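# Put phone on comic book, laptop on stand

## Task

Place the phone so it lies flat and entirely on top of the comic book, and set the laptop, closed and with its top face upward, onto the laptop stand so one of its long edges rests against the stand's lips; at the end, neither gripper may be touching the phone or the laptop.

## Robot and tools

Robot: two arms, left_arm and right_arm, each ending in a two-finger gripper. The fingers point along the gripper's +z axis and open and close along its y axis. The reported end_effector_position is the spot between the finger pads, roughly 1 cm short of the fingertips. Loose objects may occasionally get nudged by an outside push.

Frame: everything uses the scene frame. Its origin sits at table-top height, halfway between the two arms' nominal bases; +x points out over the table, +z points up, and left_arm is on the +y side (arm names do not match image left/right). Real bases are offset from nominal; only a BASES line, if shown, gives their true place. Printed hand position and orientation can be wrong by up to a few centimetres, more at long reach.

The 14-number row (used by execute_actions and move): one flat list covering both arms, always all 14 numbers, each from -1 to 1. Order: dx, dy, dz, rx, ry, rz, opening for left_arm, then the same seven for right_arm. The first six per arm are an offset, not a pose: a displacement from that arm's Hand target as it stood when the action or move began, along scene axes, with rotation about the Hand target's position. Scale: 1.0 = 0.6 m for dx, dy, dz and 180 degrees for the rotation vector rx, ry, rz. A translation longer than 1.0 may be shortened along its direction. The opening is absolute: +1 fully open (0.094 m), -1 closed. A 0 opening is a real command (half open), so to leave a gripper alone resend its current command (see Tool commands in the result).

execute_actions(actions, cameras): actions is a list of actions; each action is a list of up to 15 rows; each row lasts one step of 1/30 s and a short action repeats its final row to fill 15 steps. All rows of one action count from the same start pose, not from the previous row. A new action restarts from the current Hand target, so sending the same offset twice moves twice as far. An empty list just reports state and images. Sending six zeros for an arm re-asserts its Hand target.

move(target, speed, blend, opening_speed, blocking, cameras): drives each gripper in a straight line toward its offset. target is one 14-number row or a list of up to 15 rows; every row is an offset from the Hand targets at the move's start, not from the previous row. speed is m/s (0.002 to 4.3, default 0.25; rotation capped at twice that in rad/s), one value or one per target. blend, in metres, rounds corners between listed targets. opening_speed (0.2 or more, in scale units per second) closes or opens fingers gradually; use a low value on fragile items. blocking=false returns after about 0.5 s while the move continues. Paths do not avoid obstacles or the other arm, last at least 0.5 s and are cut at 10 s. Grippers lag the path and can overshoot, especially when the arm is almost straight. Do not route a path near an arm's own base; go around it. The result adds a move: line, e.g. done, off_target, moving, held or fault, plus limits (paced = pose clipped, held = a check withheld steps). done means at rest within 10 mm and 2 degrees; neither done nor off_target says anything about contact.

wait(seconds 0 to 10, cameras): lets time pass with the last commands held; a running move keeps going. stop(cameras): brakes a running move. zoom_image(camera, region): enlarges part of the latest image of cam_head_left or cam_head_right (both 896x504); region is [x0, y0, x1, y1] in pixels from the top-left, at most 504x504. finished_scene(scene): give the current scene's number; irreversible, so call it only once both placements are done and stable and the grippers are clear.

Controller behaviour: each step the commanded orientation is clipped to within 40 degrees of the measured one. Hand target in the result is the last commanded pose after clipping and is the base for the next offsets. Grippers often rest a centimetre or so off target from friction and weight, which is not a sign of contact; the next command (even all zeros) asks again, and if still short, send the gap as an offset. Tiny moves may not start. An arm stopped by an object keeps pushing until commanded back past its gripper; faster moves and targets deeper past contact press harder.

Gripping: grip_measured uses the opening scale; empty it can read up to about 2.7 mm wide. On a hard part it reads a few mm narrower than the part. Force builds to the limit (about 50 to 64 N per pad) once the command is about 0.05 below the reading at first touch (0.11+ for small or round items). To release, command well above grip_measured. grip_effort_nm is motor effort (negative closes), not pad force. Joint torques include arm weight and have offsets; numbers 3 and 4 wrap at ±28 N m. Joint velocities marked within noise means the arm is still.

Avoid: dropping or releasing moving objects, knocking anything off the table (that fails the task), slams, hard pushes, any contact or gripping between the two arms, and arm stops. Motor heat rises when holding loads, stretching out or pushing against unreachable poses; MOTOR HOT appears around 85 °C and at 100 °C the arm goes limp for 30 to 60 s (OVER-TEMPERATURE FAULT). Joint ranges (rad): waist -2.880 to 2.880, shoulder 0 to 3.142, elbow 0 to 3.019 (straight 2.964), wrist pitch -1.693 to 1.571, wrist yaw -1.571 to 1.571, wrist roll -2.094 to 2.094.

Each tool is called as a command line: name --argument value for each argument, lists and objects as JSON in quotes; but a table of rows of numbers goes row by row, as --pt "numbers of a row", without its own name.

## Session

execute_actions --actions '[]'

zoom_image --camera "cam_head_left" --region '[200, 100, 700, 504]'

Scene clock: 0.00 s.
left_arm: end_effector_position=(+0.5762, +0.0326, +0.2203) grip_measured=+1.000 grip_effort_nm=n/a end_effector_quat_wxyz=(+0.373, -0.189, +0.872, +0.255) | right_arm: end_effector_position=(+0.2773, -0.6663, +0.2408) grip_measured=+1.000 grip_effort_nm=n/a end_effector_quat_wxyz=(+0.133, +0.606, +0.784, +0.005)
Joint positions: left_arm=[-0.632 1.766 1.516 -1.115 -0.923 -0.928 0.094] | right_arm=[-0.891 1.408 1.311 -1.216 -0.069 0.44 0.094]
Joint velocities: within noise
Joint torques (N m): no reading
Motor temperatures (°C): left_arm=[22 26 37 24 30 24 27] | right_arm=[26 33 34 25 24 23 26]
Heat: left arm: hottest elbow 37 °C; right arm: hottest elbow 34 °C.
Hand target: left_arm +0.5823, +0.0284, +0.2385; +0.386, -0.198, +0.868, +0.242 | right_arm +0.2820, -0.6720, +0.2484; +0.142, +0.605, +0.783, +0.003
Tool commands: left_gripper/opening=+1.0 right_gripper/opening=+1.0

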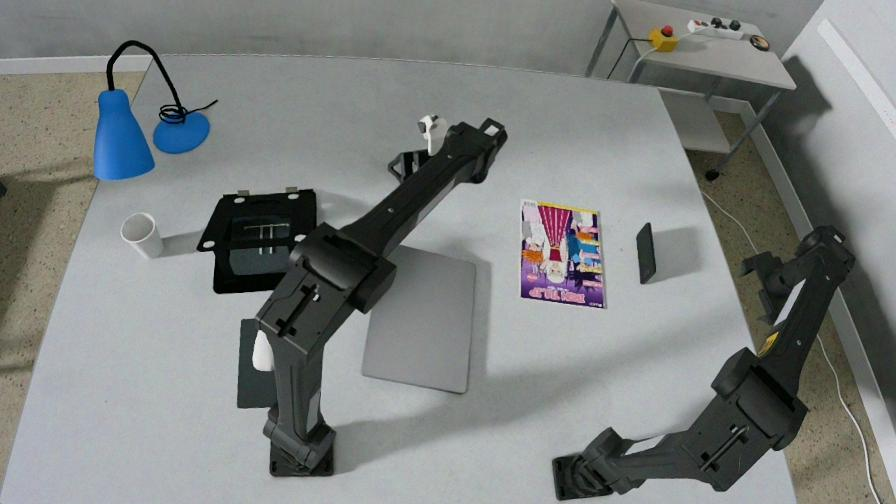

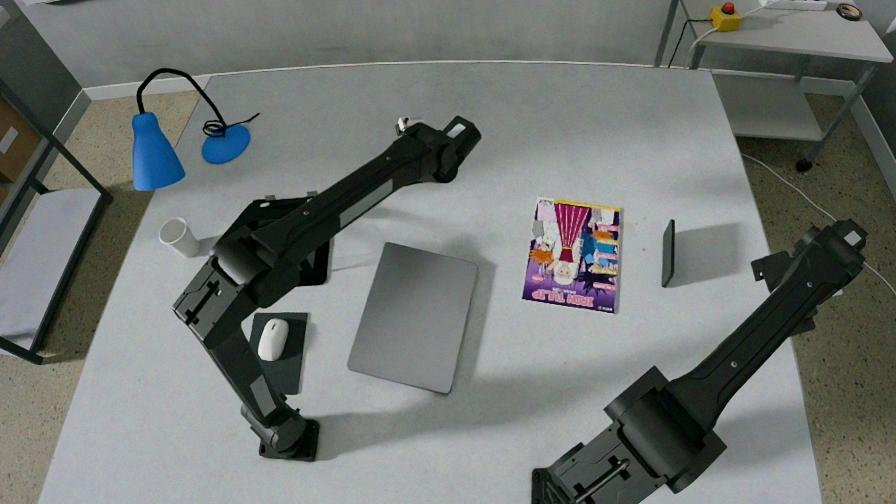

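Scaled by 1.008.

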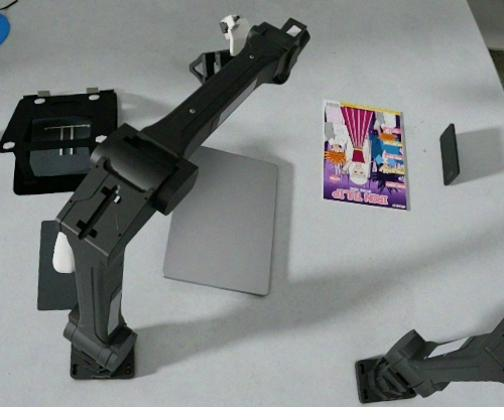

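zoom_image --camera "cam_head_left" --region '[340, 230, 520, 410]'

zoom_image --camera "cam_head_right" --region '[330, 225, 510, 405]'

zoom_image --camera "cam_head_left" --region '[610, 190, 740, 310]'

zoom_image --camera "cam_head_left" --region '[180, 170, 400, 340]'

Scaled by 2.800.

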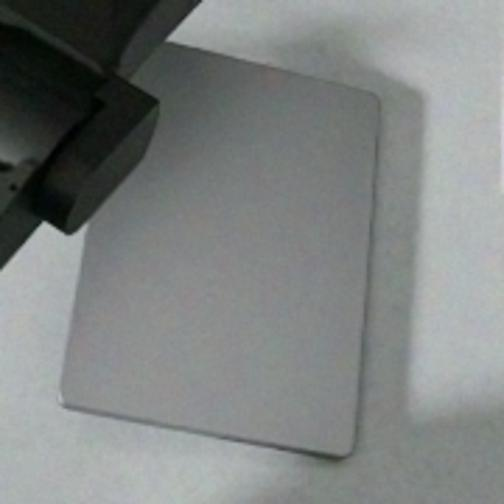

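Scaled by 2.800.

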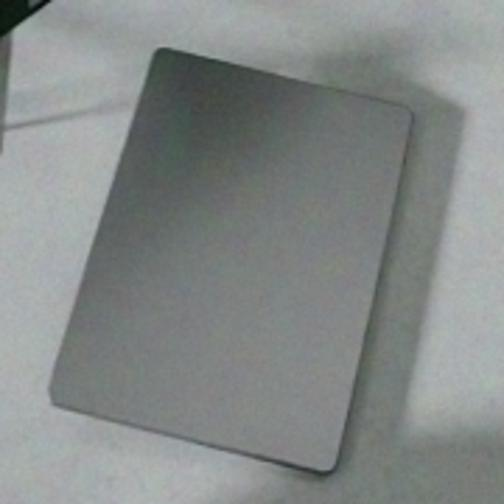

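Scaled by 3.877.

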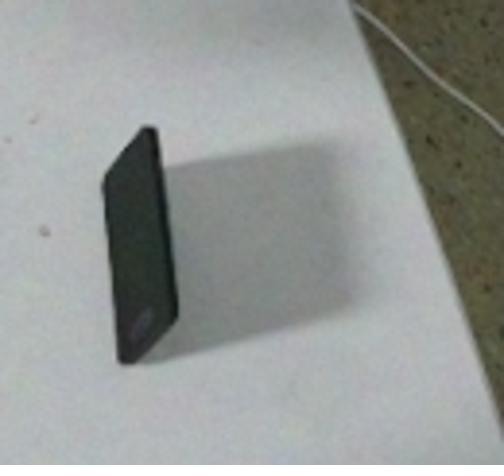

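Scaled by 2.291.

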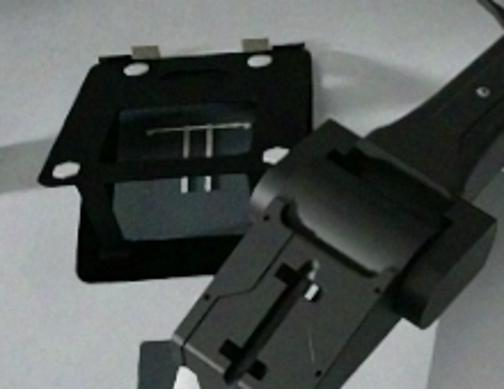

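move --pt "-0.2 0.35 0.25 -0.15 0.08 -0.09 1.0 0.1 0.03 0.05 0.001 0.03 0.12 0.3" --pt "-0.52 0.82 0.2 -0.392 0.198 -0.234 1.0 0.363 0.187 -0.05 0.004 0.096 0.3735 0.3" --speed 0.3 --blend 0.05

zoom_image --camera "cam_head_left" --region '[180, 170, 520, 410]'

zoom_image --camera "cam_head_left" --region '[500, 160, 760, 340]'

zoom_image --camera "cam_head_right" --region '[500, 160, 760, 340]'

Scene clock: 51.53 s.
left_arm: end_effector_position=(+0.2649, +0.5134, +0.3358) grip_measured=+1.000 grip_effort_nm=0.012 end_effector_quat_wxyz=(+0.201, -0.106, +0.967, -0.118) | right_arm: end_effector_position=(+0.4838, -0.5552, +0.2144) grip_measured=+0.301 grip_effort_nm=-0.081 end_effector_quat_wxyz=(-0.006, +0.074, +0.997, +0.003)
Joint positions: left_arm=[1.049 1.239 1.376 -1.671 0.469 0.851 0.094] | right_arm=[-0.452 1.846 1.803 -1.541 -0.001 -0.299 0.061]
Joint velocities: within noise
Joint torques (N m): left_arm=[-1.73 -9.7 15.61 0.14 0.22 0.17] | right_arm=[0.79 -19.37 13.07 -0.2 0.09 0.08]
Motor temperatures (°C): left_arm=[22 29 42 24 30 24 27] | right_arm=[26 35 45 25 24 23 25]
Heat: left arm: hottest elbow 42 °C; right arm: hottest elbow 45 °C.
Hand target: left_arm +0.2703, +0.5204, +0.3585; +0.003, -0.001, +0.925, -0.380 | right_arm +0.4998, -0.5598, +0.2185; +0.000, +0.067, +0.998, -0.001
Off the commanded pose: left_arm 0.024 m, 40 deg; orientation clipped | right_arm 0.017 m, 1 deg.
joint sent to its limit (left arm) — joint 4 (wrist pitch), lower limit. The joint targets are off in orientation, not in position.
move: off_target (left_arm, right_arm); limits=paced

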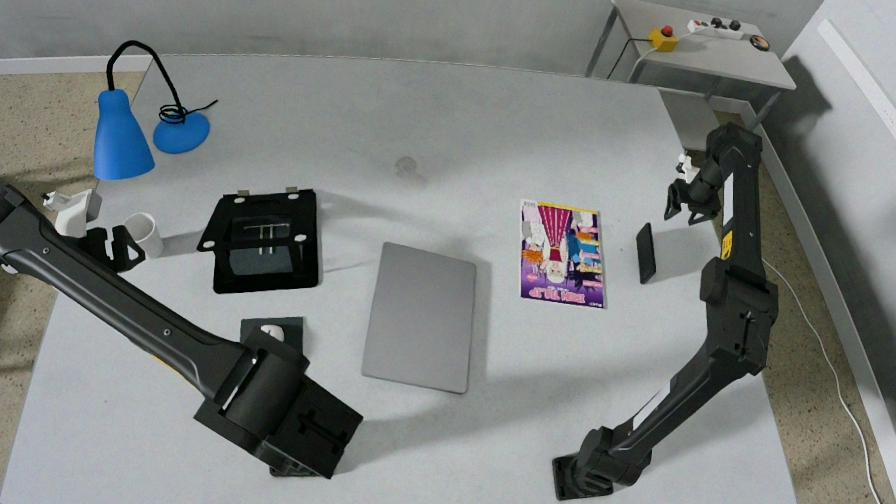

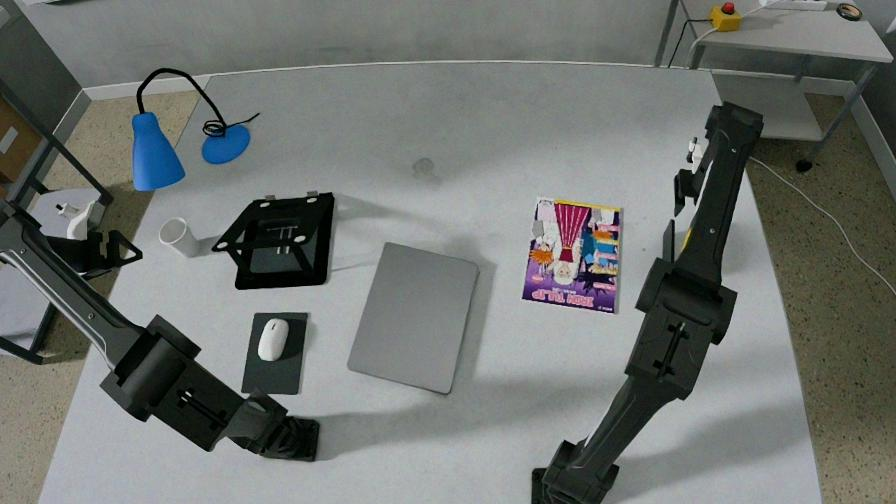

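Scaled by 1.482.

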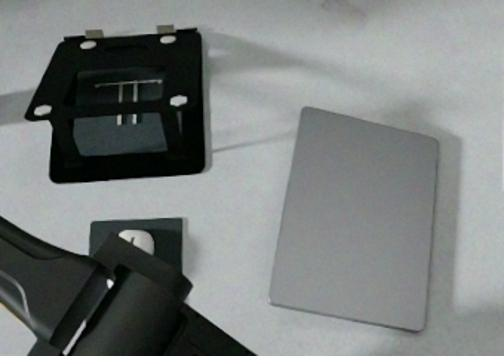

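Scaled by 1.938.

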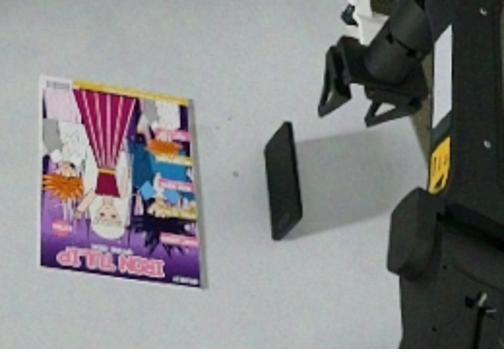

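Scaled by 1.938.

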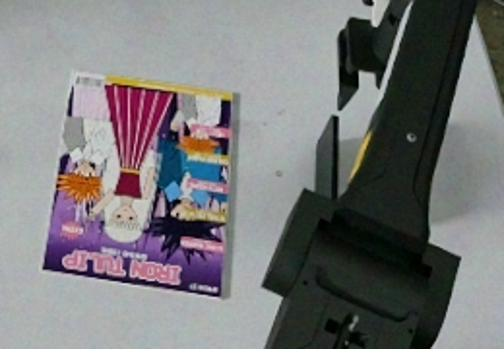

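move --pt "0 0 0 0 0 0 1.0 0.0 0.028 -0.15 0 0 0 0.3" --pt "0 0 0 0 0 0 1.0 -0.005 0.028 -0.295 0 0 0 0.3" --speed 0.2

zoom_image --camera "cam_head_left" --region '[560, 160, 760, 320]'

zoom_image --camera "cam_head_right" --region '[560, 160, 760, 320]'

Scene clock: 59.17 s.
left_arm: end_effector_position=(+0.2645, +0.5136, +0.3356) grip_measured=+1.000 grip_effort_nm=0.017 end_effector_quat_wxyz=(+0.200, -0.104, +0.967, -0.117) | right_arm: end_effector_position=(+0.4950, -0.5478, +0.0557) grip_measured=+0.301 grip_effort_nm=-0.085 end_effector_quat_wxyz=(+0.008, +0.068, +0.998, -0.003)
Joint positions: left_arm=[1.049 1.239 1.376 -1.671 0.466 0.854 0.094] | right_arm=[-0.432 1.944 1.521 -1.131 0 -0.29 0.061]
Joint velocities: within noise
Joint torques (N m): left_arm=[-1.55 -9.64 15.68 0.05 0.23 0.12] | right_arm=[0.97 -20.54 7.66 0.57 0.07 0.21]
Motor temperatures (°C): left_arm=[22 29 43 24 30 24 27] | right_arm=[26 35 45 25 24 23 25]
Heat: left arm: hottest elbow 43 °C; right arm: hottest elbow 45 °C.
Hand target: left_arm +0.2704, +0.5204, +0.3585; +0.003, -0.001, +0.925, -0.380 | right_arm +0.4968, -0.5429, +0.0415; +0.000, +0.067, +0.998, -0.001
Off the commanded pose: left_arm 0.025 m, 40 deg | right_arm 0.015 m, 1 deg.
joint sent to its limit (left arm) — joint 4 (wrist pitch), lower limit. The joint targets are off in orientation, not in position.
move: off_target (left_arm, right_arm)

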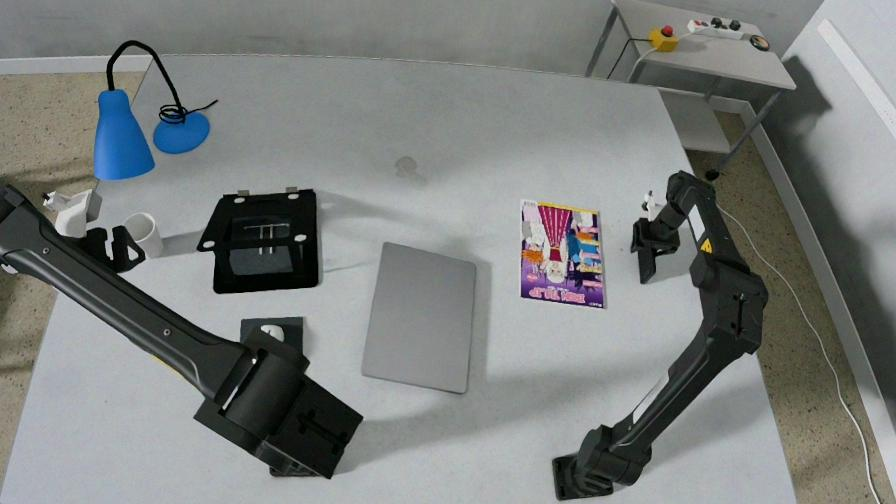

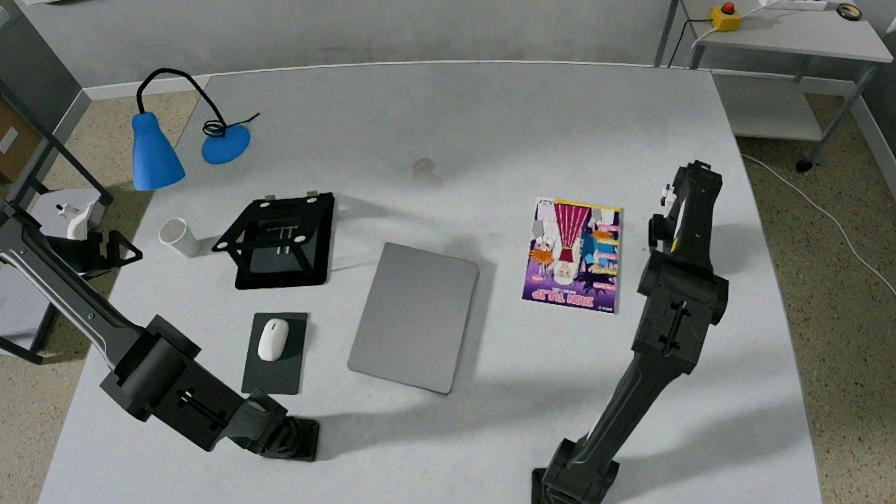

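Scaled by 2.520.

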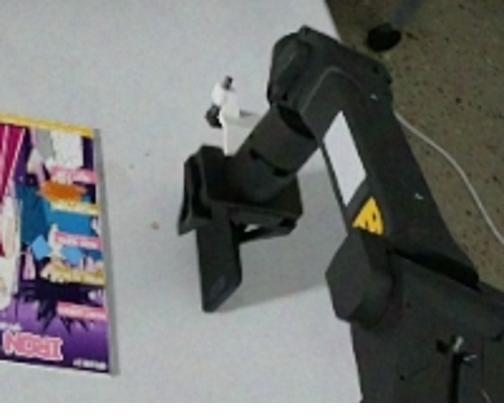

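Scaled by 2.520.

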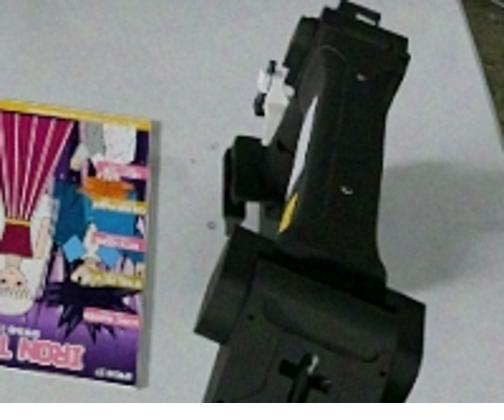

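move --target '[0,0,0,0,0,0,1,0,0,0,0,0,0,-0.95]' --opening_speed 0.4

Scene clock: 75.77 s.
left_arm: end_effector_position=(+0.2645, +0.5136, +0.3356) grip_measured=+1.000 grip_effort_nm=0.017 end_effector_quat_wxyz=(+0.200, -0.104, +0.967, -0.116) | right_arm: end_effector_position=(+0.4950, -0.5484, +0.0557) grip_measured=-0.845 grip_effort_nm=-1.028 end_effector_quat_wxyz=(+0.008, +0.068, +0.998, -0.005)
Joint positions: left_arm=[1.049 1.239 1.376 -1.671 0.466 0.855 0.094] | right_arm=[-0.432 1.944 1.521 -1.129 0.003 -0.29 0.007]
Joint velocities: within noise
Joint torques (N m): left_arm=[-2.26 -9.93 15.75 0.23 0.22 0.14] | right_arm=[1.14 -20.89 7.73 0.5 -0.02 0.21]
Motor temperatures (°C): left_arm=[22 28 45 24 29 24 27] | right_arm=[26 35 43 25 24 23 25]
Heat: left arm: hottest elbow 45 °C; right arm: hottest elbow 43 °C.
Hand target: left_arm +0.2703, +0.5204, +0.3585; +0.003, -0.001, +0.925, -0.380 | right_arm +0.4968, -0.5430, +0.0415; +0.000, +0.067, +0.998, -0.001
Off the commanded pose: left_arm 0.025 m, 40 deg | right_arm 0.015 m, 1 deg.
joint sent to its limit (left arm) — joint 4 (wrist pitch), lower limit. The joint targets are off in orientation, not in position.
move: off_target (left_arm, right_arm)

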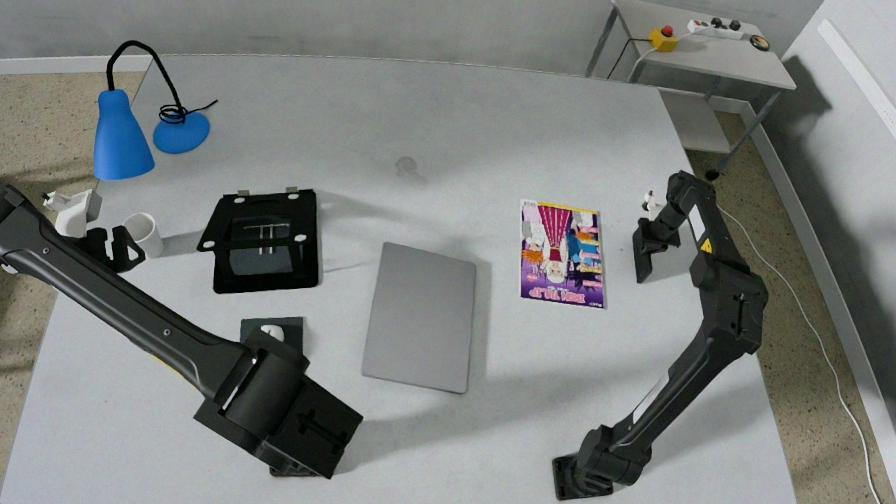

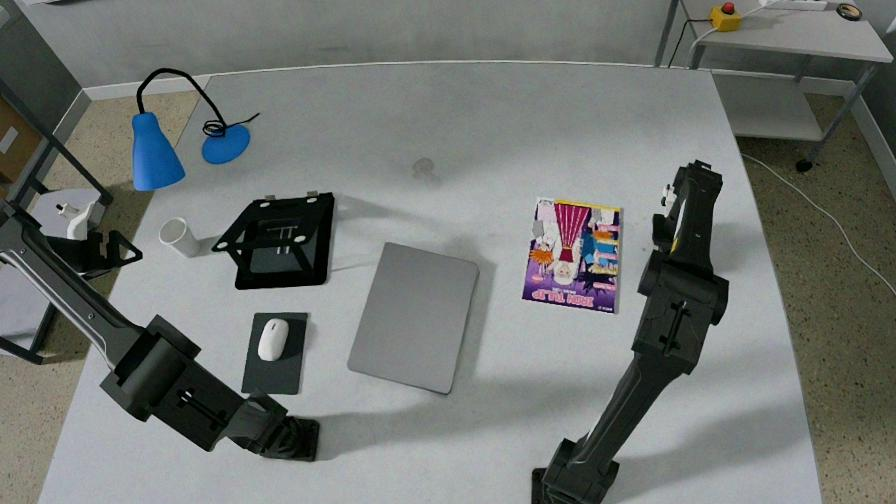

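move --target '[0,0,0,0,0,0,1,0,0,0.22,0,0,0,-0.95]' --speed 0.2

zoom_image --camera "cam_head_left" --region '[500, 150, 760, 330]'

zoom_image --camera "cam_head_right" --region '[500, 150, 760, 330]'

Scene clock: 85.50 s.
left_arm: end_effector_position=(+0.2645, +0.5136, +0.3356) grip_measured=+1.000 grip_effort_nm=0.017 end_effector_quat_wxyz=(+0.200, -0.104, +0.967, -0.116) | right_arm: end_effector_position=(+0.4784, -0.5407, +0.1512) grip_measured=-0.846 grip_effort_nm=-1.038 end_effector_quat_wxyz=(-0.023, +0.068, +0.997, +0.007)
Joint positions: left_arm=[1.049 1.239 1.376 -1.671 0.466 0.855 0.094] | right_arm=[-0.432 1.861 1.657 -1.415 0.002 -0.289 0.007]
Joint velocities: within noise
Joint torques (N m): left_arm=[-2.26 -10.34 15.66 0.1 0.23 0.09] | right_arm=[1.08 -22.36 12.93 -0.35 -0.03 0.2]
Motor temperatures (°C): left_arm=[22 28 46 24 29 24 27] | right_arm=[26 35 42 25 24 23 26]
Heat: left arm: hottest elbow 46 °C; right arm: hottest elbow 42 °C.
Hand target: left_arm +0.2703, +0.5204, +0.3585; +0.003, -0.001, +0.925, -0.380 | right_arm +0.4968, -0.5431, +0.1735; +0.000, +0.067, +0.998, -0.001
Off the commanded pose: left_arm 0.025 m, 40 deg | right_arm 0.029 m, 3 deg.
joint sent to its limit (left arm) — joint 4 (wrist pitch), lower limit. The joint targets are off in orientation, not in position.
move: off_target (left_arm, right_arm)

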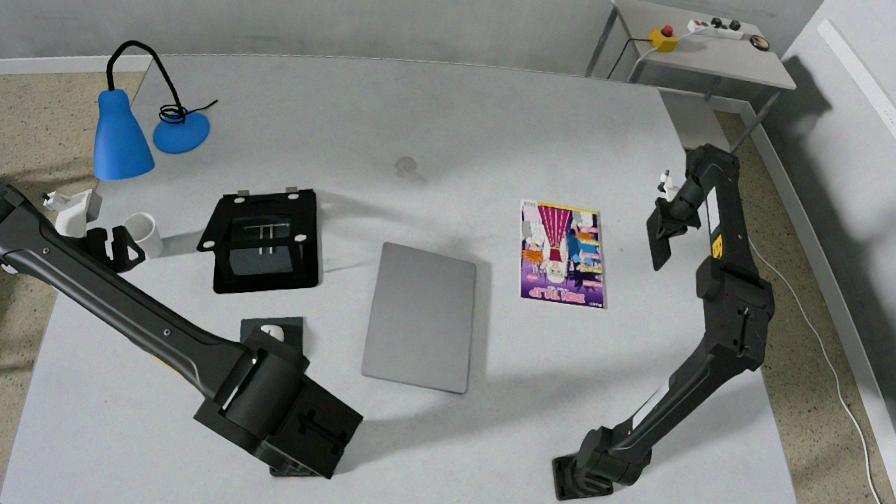

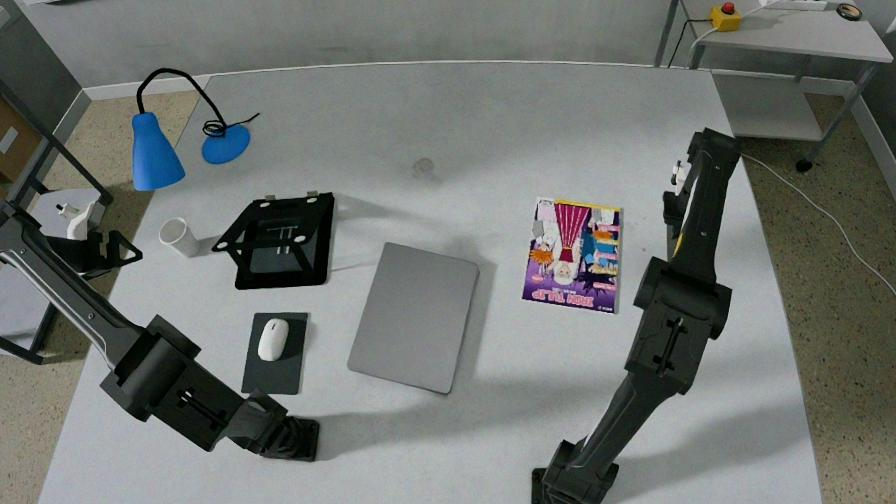

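Scaled by 1.938.

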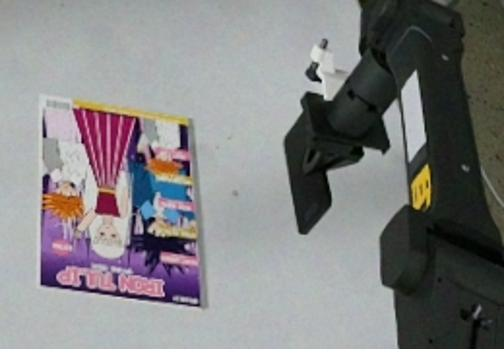

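Scaled by 1.938.

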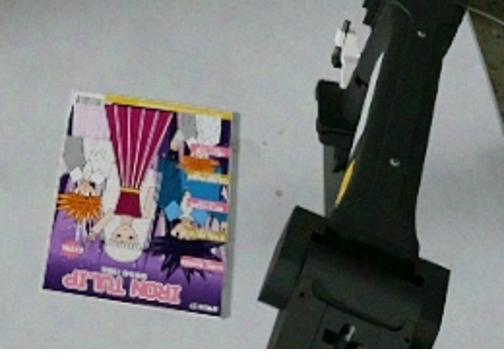

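move --target '[0,0,0,0,0,0,1,0.05,0.345,0,0.278,0,0,-0.95]' --speed 0.25

zoom_image --camera "cam_head_left" --region '[450, 130, 710, 330]'

zoom_image --camera "cam_head_right" --region '[450, 130, 710, 330]'

Scene clock: 98.30 s.
left_arm: end_effector_position=(+0.2645, +0.5136, +0.3356) grip_measured=+1.000 grip_effort_nm=0.017 end_effector_quat_wxyz=(+0.200, -0.104, +0.967, -0.116) | right_arm: end_effector_position=(+0.5179, -0.3383, +0.1730) grip_measured=-0.846 grip_effort_nm=-1.038 end_effector_quat_wxyz=(-0.028, +0.067, +0.906, +0.418)
Joint positions: left_arm=[1.049 1.239 1.376 -1.671 0.466 0.855 0.094] | right_arm=[-0.289 1.945 1.671 -1.606 -0.821 -0.271 0.007]
Joint velocities: within noise
Joint torques (N m): left_arm=[-1.44 -9.52 15.73 0.03 0.24 0.16] | right_arm=[0.97 -20.78 10.61 -0.95 -0.69 0.07]
Motor temperatures (°C): left_arm=[22 28 47 24 29 24 27] | right_arm=[26 37 44 25 24 23 27]
Heat: left arm: hottest elbow 47 °C; right arm: hottest elbow 44 °C.
Hand target: left_arm +0.2703, +0.5204, +0.3585; +0.003, -0.001, +0.925, -0.380 | right_arm +0.5269, -0.3360, +0.1735; -0.028, +0.061, +0.904, +0.421
Off the commanded pose: left_arm 0.025 m, 40 deg | right_arm 0.009 m, 1 deg.
joint sent to its limit (left arm) — joint 4 (wrist pitch), lower limit. The joint targets are off in orientation, not in position.
move: off_target (left_arm)

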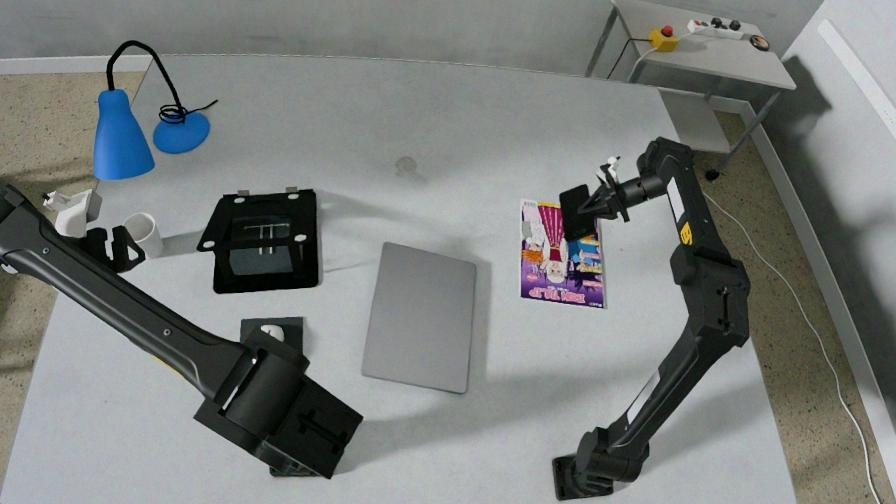

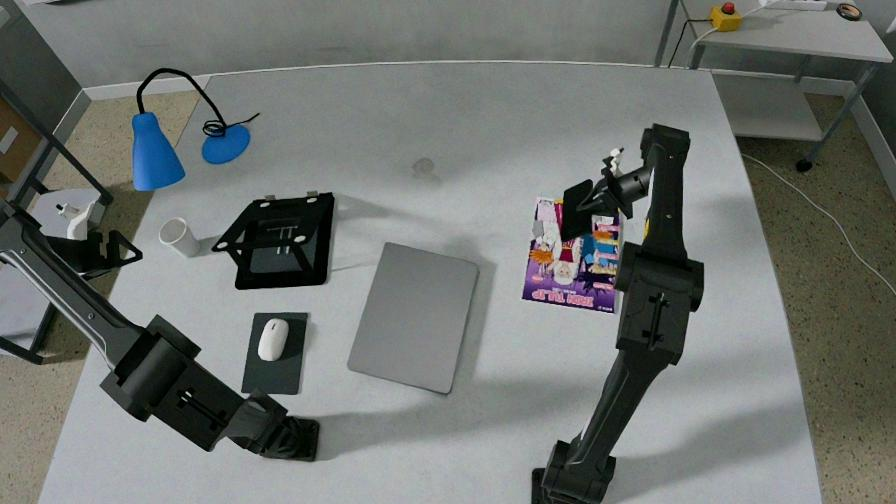

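Scaled by 1.938.

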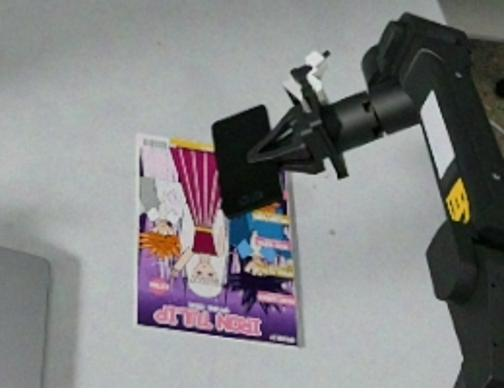

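Scaled by 1.938.

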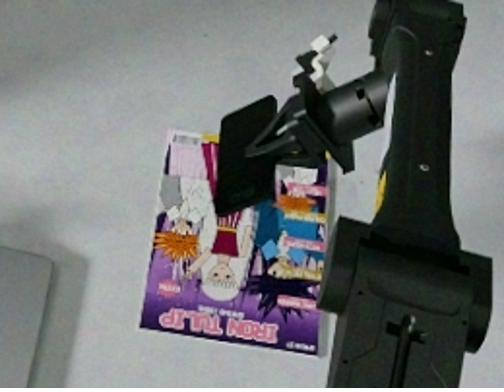

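move --target '[0,0,0,0,0,0,1,-0.05,0.04,-0.18,0,0,0,-0.95]' --speed 0.2

zoom_image --camera "cam_head_left" --region '[450, 130, 710, 330]'

zoom_image --camera "cam_head_right" --region '[450, 130, 710, 330]'

Scene clock: 103.60 s.
left_arm: end_effector_position=(+0.2645, +0.5136, +0.3356) grip_measured=+1.000 grip_effort_nm=0.017 end_effector_quat_wxyz=(+0.200, -0.104, +0.967, -0.116) | right_arm: end_effector_position=(+0.4979, -0.3187, +0.0752) grip_measured=-0.846 grip_effort_nm=-1.033 end_effector_quat_wxyz=(-0.018, +0.059, +0.907, +0.417)
Joint positions: left_arm=[1.049 1.239 1.376 -1.671 0.466 0.855 0.094] | right_arm=[-0.265 1.974 1.442 -1.308 -0.829 -0.25 0.007]
Joint velocities: within noise
Joint torques (N m): left_arm=[-2.32 -9.47 15.64 0.05 0.21 0.17] | right_arm=[1.2 -20.89 6.79 0.13 -0.64 0.22]
Motor temperatures (°C): left_arm=[22 27 47 24 29 24 27] | right_arm=[26 37 45 25 24 23 27]
Heat: left arm: hottest elbow 47 °C; right arm: hottest elbow 45 °C.
Hand target: left_arm +0.2703, +0.5204, +0.3585; +0.003, -0.001, +0.925, -0.380 | right_arm +0.4969, -0.3119, +0.0656; -0.028, +0.061, +0.905, +0.421
Off the commanded pose: left_arm 0.025 m, 40 deg | right_arm 0.012 m, 1 deg.
joint sent to its limit (left arm) — joint 4 (wrist pitch), lower limit. The joint targets are off in orientation, not in position.
move: off_target (left_arm, right_arm)

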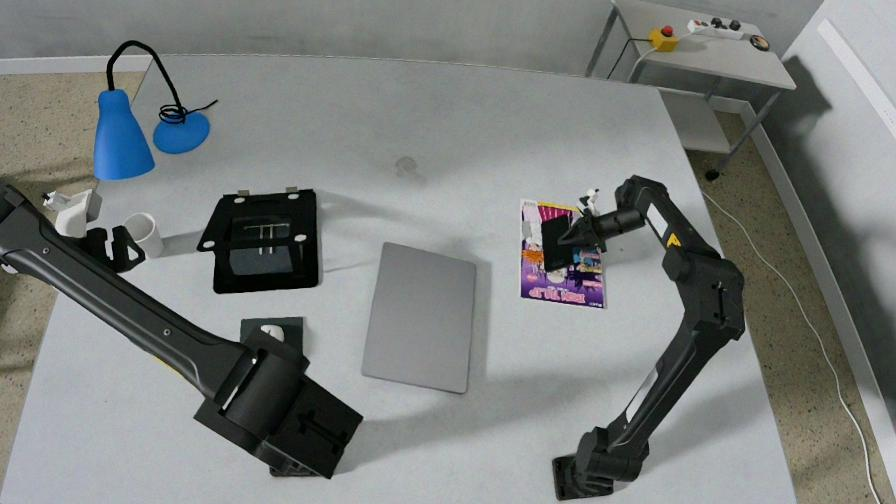

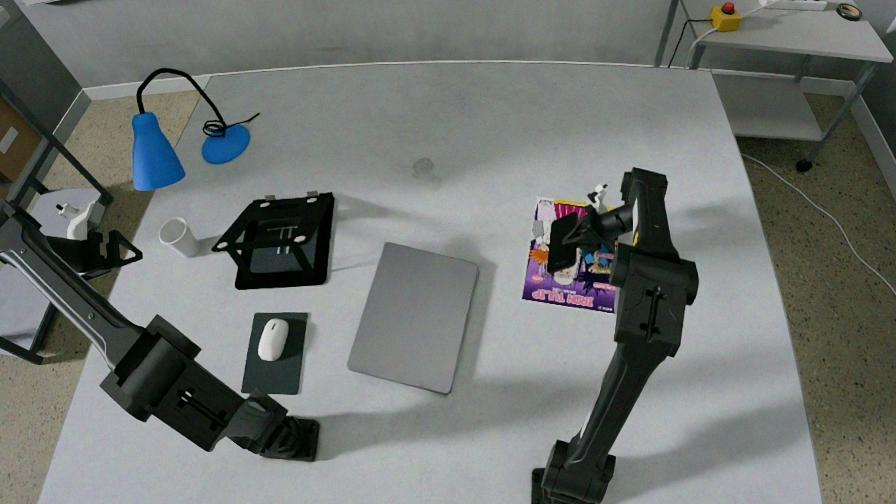

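Scaled by 1.938.

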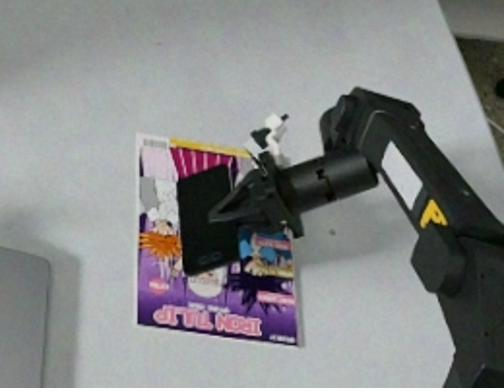

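Scaled by 1.938.

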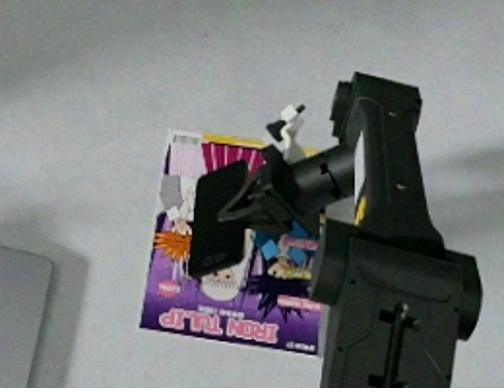

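move --target '[0,0,0,0,0,0,1,0,0,-0.03,0,0,0,-0.95]' --speed 0.05 --cameras '[]'

move --target '[0,0,0,0,0,0,1,0,0,-0.02,0,0,0,-0.95]' --speed 0.05

zoom_image --camera "cam_head_left" --region '[450, 130, 710, 330]'

zoom_image --camera "cam_head_right" --region '[450, 130, 710, 330]'

Scene clock: 107.63 s.
left_arm: end_effector_position=(+0.2645, +0.5136, +0.3356) grip_measured=+1.000 grip_effort_nm=0.017 end_effector_quat_wxyz=(+0.200, -0.104, +0.967, -0.116) | right_arm: end_effector_position=(+0.4990, -0.3190, +0.0603) grip_measured=-0.846 grip_effort_nm=-1.038 end_effector_quat_wxyz=(-0.016, +0.058, +0.907, +0.417)
Joint positions: left_arm=[1.049 1.239 1.376 -1.671 0.466 0.855 0.094] | right_arm=[-0.265 1.994 1.43 -1.27 -0.829 -0.249 0.007]
Joint velocities: within noise
Joint torques (N m): left_arm=[-2.02 -10.23 15.65 0.17 0.18 0.08] | right_arm=[1.14 -19.19 6.58 -0.02 -0.67 0.16]
Motor temperatures (°C): left_arm=[22 27 47 24 29 24 27] | right_arm=[26 38 44 25 24 23 27]
Heat: left arm: hottest elbow 47 °C; right arm: hottest elbow 44 °C.
Hand target: left_arm +0.2703, +0.5204, +0.3585; +0.003, -0.001, +0.925, -0.380 | right_arm +0.4969, -0.3119, +0.0476; -0.028, +0.061, +0.905, +0.421
Off the commanded pose: left_arm 0.025 m, 40 deg | right_arm 0.015 m, 2 deg.
joint sent to its limit (left arm) — joint 4 (wrist pitch), lower limit. The joint targets are off in orientation, not in position.
move: off_target (left_arm, right_arm)
No camera images: "cameras" was empty.

Scene clock: 108.67 s.
left_arm: end_effector_position=(+0.2645, +0.5136, +0.3356) grip_measured=+1.000 grip_effort_nm=0.017 end_effector_quat_wxyz=(+0.200, -0.104, +0.967, -0.116) | right_arm: end_effector_position=(+0.5004, -0.3190, +0.0521) grip_measured=-0.846 grip_effort_nm=-1.038 end_effector_quat_wxyz=(-0.012, +0.056, +0.907, +0.417)
Joint positions: left_arm=[1.049 1.239 1.376 -1.671 0.466 0.855 0.094] | right_arm=[-0.265 2.006 1.424 -1.246 -0.832 -0.249 0.007]
Joint velocities: within noise
Joint torques (N m): left_arm=[-2.02 -9.23 15.5 0.06 0.2 0.09] | right_arm=[1.2 -19.9 6.35 0.06 -0.56 0.16]
Motor temperatures (°C): left_arm=[22 27 47 24 29 24 27] | right_arm=[26 38 44 25 24 23 27]
Heat: left arm: hottest elbow 47 °C; right arm: hottest elbow 44 °C.
Hand target: left_arm +0.2703, +0.5204, +0.3585; +0.003, -0.001, +0.925, -0.380 | right_arm +0.4968, -0.3119, +0.0354; -0.028, +0.061, +0.905, +0.421
Off the commanded pose: left_arm 0.025 m, 40 deg | right_arm 0.018 m, 2 deg.
joint sent to its limit (left arm) — joint 4 (wrist pitch), lower limit. The joint targets are off in orientation, not in position.
move: off_target (left_arm, right_arm)

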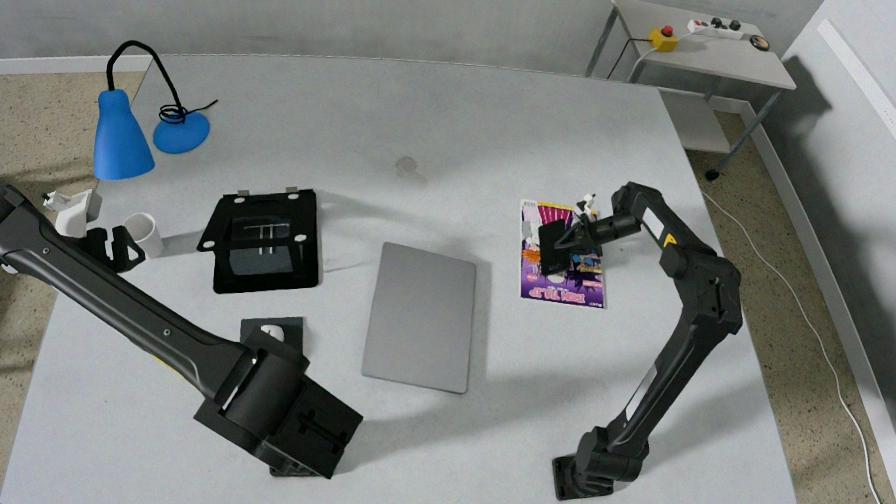

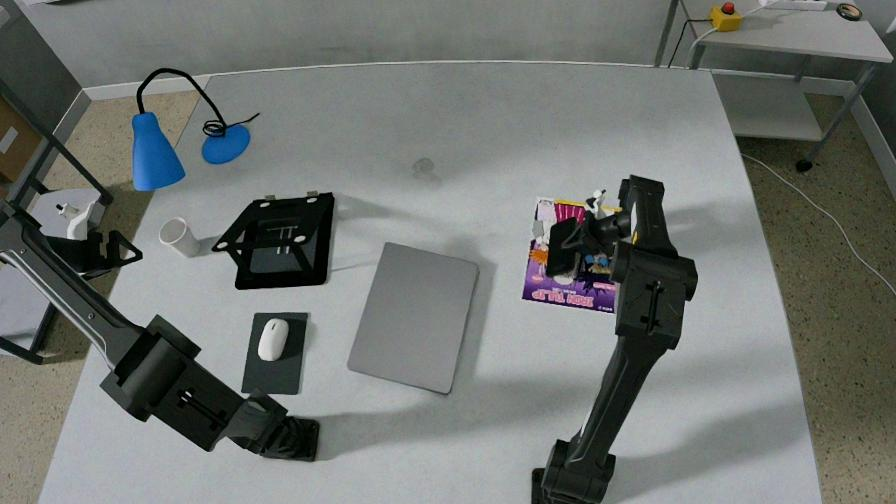

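Scaled by 1.938.

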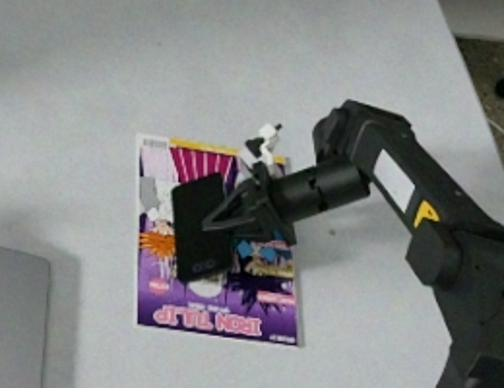

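Scaled by 1.938.

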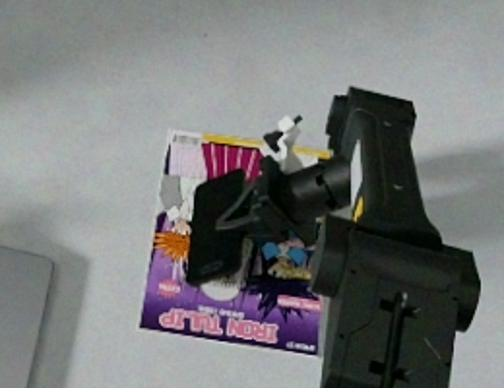

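move --target '[0,0,0,0,0,0,1,0,0,-0.015,0,0,0,-0.95]' --speed 0.04 --cameras '[]'

move --target '[0,0,0,0,0,0,1,0,0,-0.015,0,0,0,-0.95]' --speed 0.04

zoom_image --camera "cam_head_right" --region '[450, 130, 710, 330]'

zoom_image --camera "cam_head_left" --region '[500, 180, 640, 320]'

Scene clock: 113.77 s.
left_arm: end_effector_position=(+0.2645, +0.5136, +0.3356) grip_measured=+1.000 grip_effort_nm=0.022 end_effector_quat_wxyz=(+0.200, -0.104, +0.967, -0.116) | right_arm: end_effector_position=(+0.5034, -0.3195, +0.0506) grip_measured=-0.846 grip_effort_nm=-1.038 end_effector_quat_wxyz=(-0.005, +0.054, +0.907, +0.417)
Joint positions: left_arm=[1.049 1.239 1.376 -1.671 0.466 0.855 0.094] | right_arm=[-0.265 2.008 1.424 -1.229 -0.834 -0.249 0.007]
Joint velocities: within noise
Joint torques (N m): left_arm=[-2.37 -10.11 15.77 -0.05 0.24 0.13] | right_arm=[1.14 -19.14 5.79 0.13 -0.46 0.15]
Motor temperatures (°C): left_arm=[22 27 47 24 29 24 27] | right_arm=[26 38 43 25 24 23 27]
Heat: left arm: hottest elbow 47 °C; right arm: hottest elbow 43 °C.
Hand target: left_arm +0.2703, +0.5204, +0.3585; +0.003, -0.001, +0.925, -0.380 | right_arm +0.4967, -0.3119, +0.0266; -0.028, +0.061, +0.905, +0.421
Off the commanded pose: left_arm 0.025 m, 40 deg | right_arm 0.026 m, 3 deg.
joint sent to its limit (left arm) — joint 4 (wrist pitch), lower limit. The joint targets are off in orientation, not in position.
move: off_target (left_arm, right_arm)
No camera images: "cameras" was empty.

Scene clock: 114.77 s.
left_arm: end_effector_position=(+0.2645, +0.5136, +0.3356) grip_measured=+1.000 grip_effort_nm=0.017 end_effector_quat_wxyz=(+0.200, -0.104, +0.967, -0.116) | right_arm: end_effector_position=(+0.5049, -0.3192, +0.0485) grip_measured=-0.846 grip_effort_nm=-1.038 end_effector_quat_wxyz=(+0.001, +0.051, +0.907, +0.418)
Joint positions: left_arm=[1.049 1.239 1.376 -1.671 0.466 0.855 0.094] | right_arm=[-0.265 2.009 1.419 -1.212 -0.84 -0.251 0.007]
Joint velocities: within noise
Joint torques (N m): left_arm=[-1.73 -10.23 15.69 -0.03 0.2 0.11] | right_arm=[1.14 -18.37 5.68 0.16 -0.29 0.16]
Motor temperatures (°C): left_arm=[22 27 47 24 29 24 27] | right_arm=[26 38 43 25 24 23 27]
Heat: left arm: hottest elbow 47 °C; right arm: hottest elbow 43 °C.
Hand target: left_arm +0.2703, +0.5204, +0.3585; +0.003, -0.001, +0.925, -0.380 | right_arm +0.4968, -0.3119, +0.0175; -0.028, +0.061, +0.905, +0.421
Off the commanded pose: left_arm 0.025 m, 40 deg | right_arm 0.033 m, 4 deg.
joint sent to its limit (left arm) — joint 4 (wrist pitch), lower limit. The joint targets are off in orientation, not in position.
move: off_target (left_arm, right_arm)

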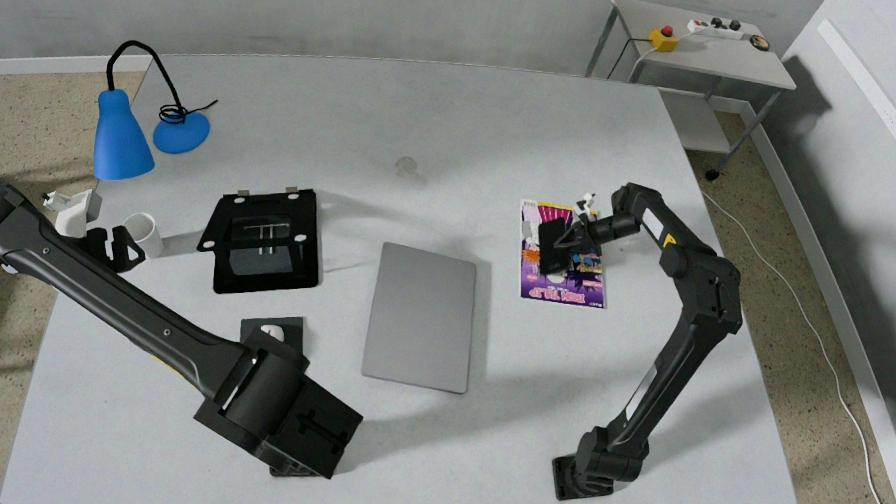

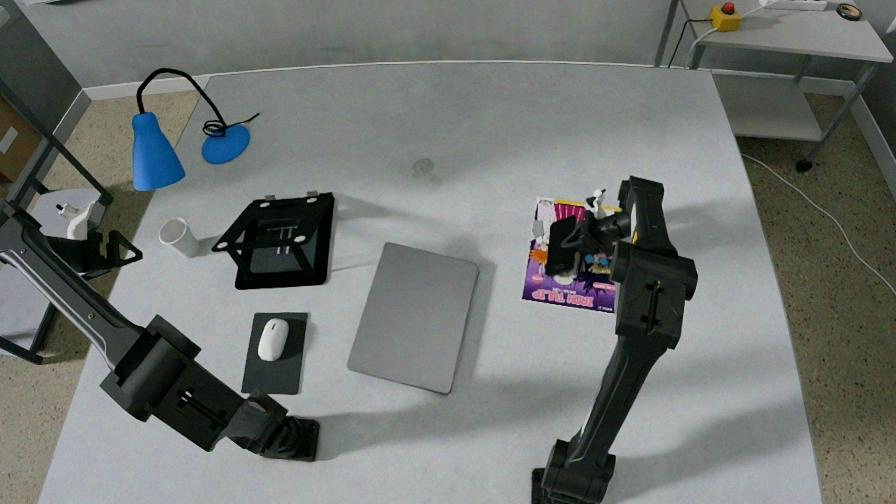

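Scaled by 1.938.

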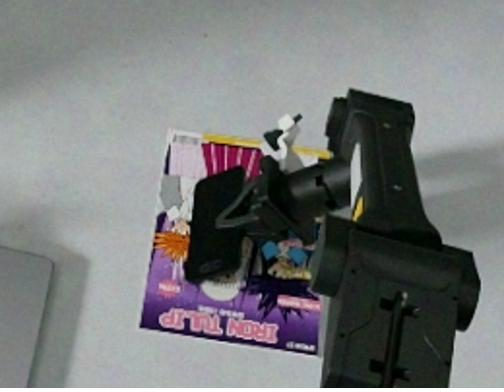

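Scaled by 3.600.

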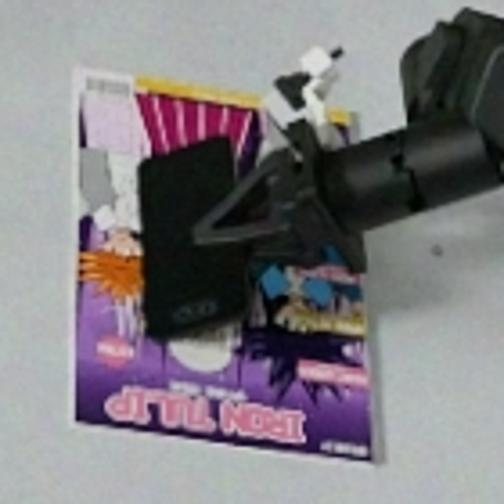

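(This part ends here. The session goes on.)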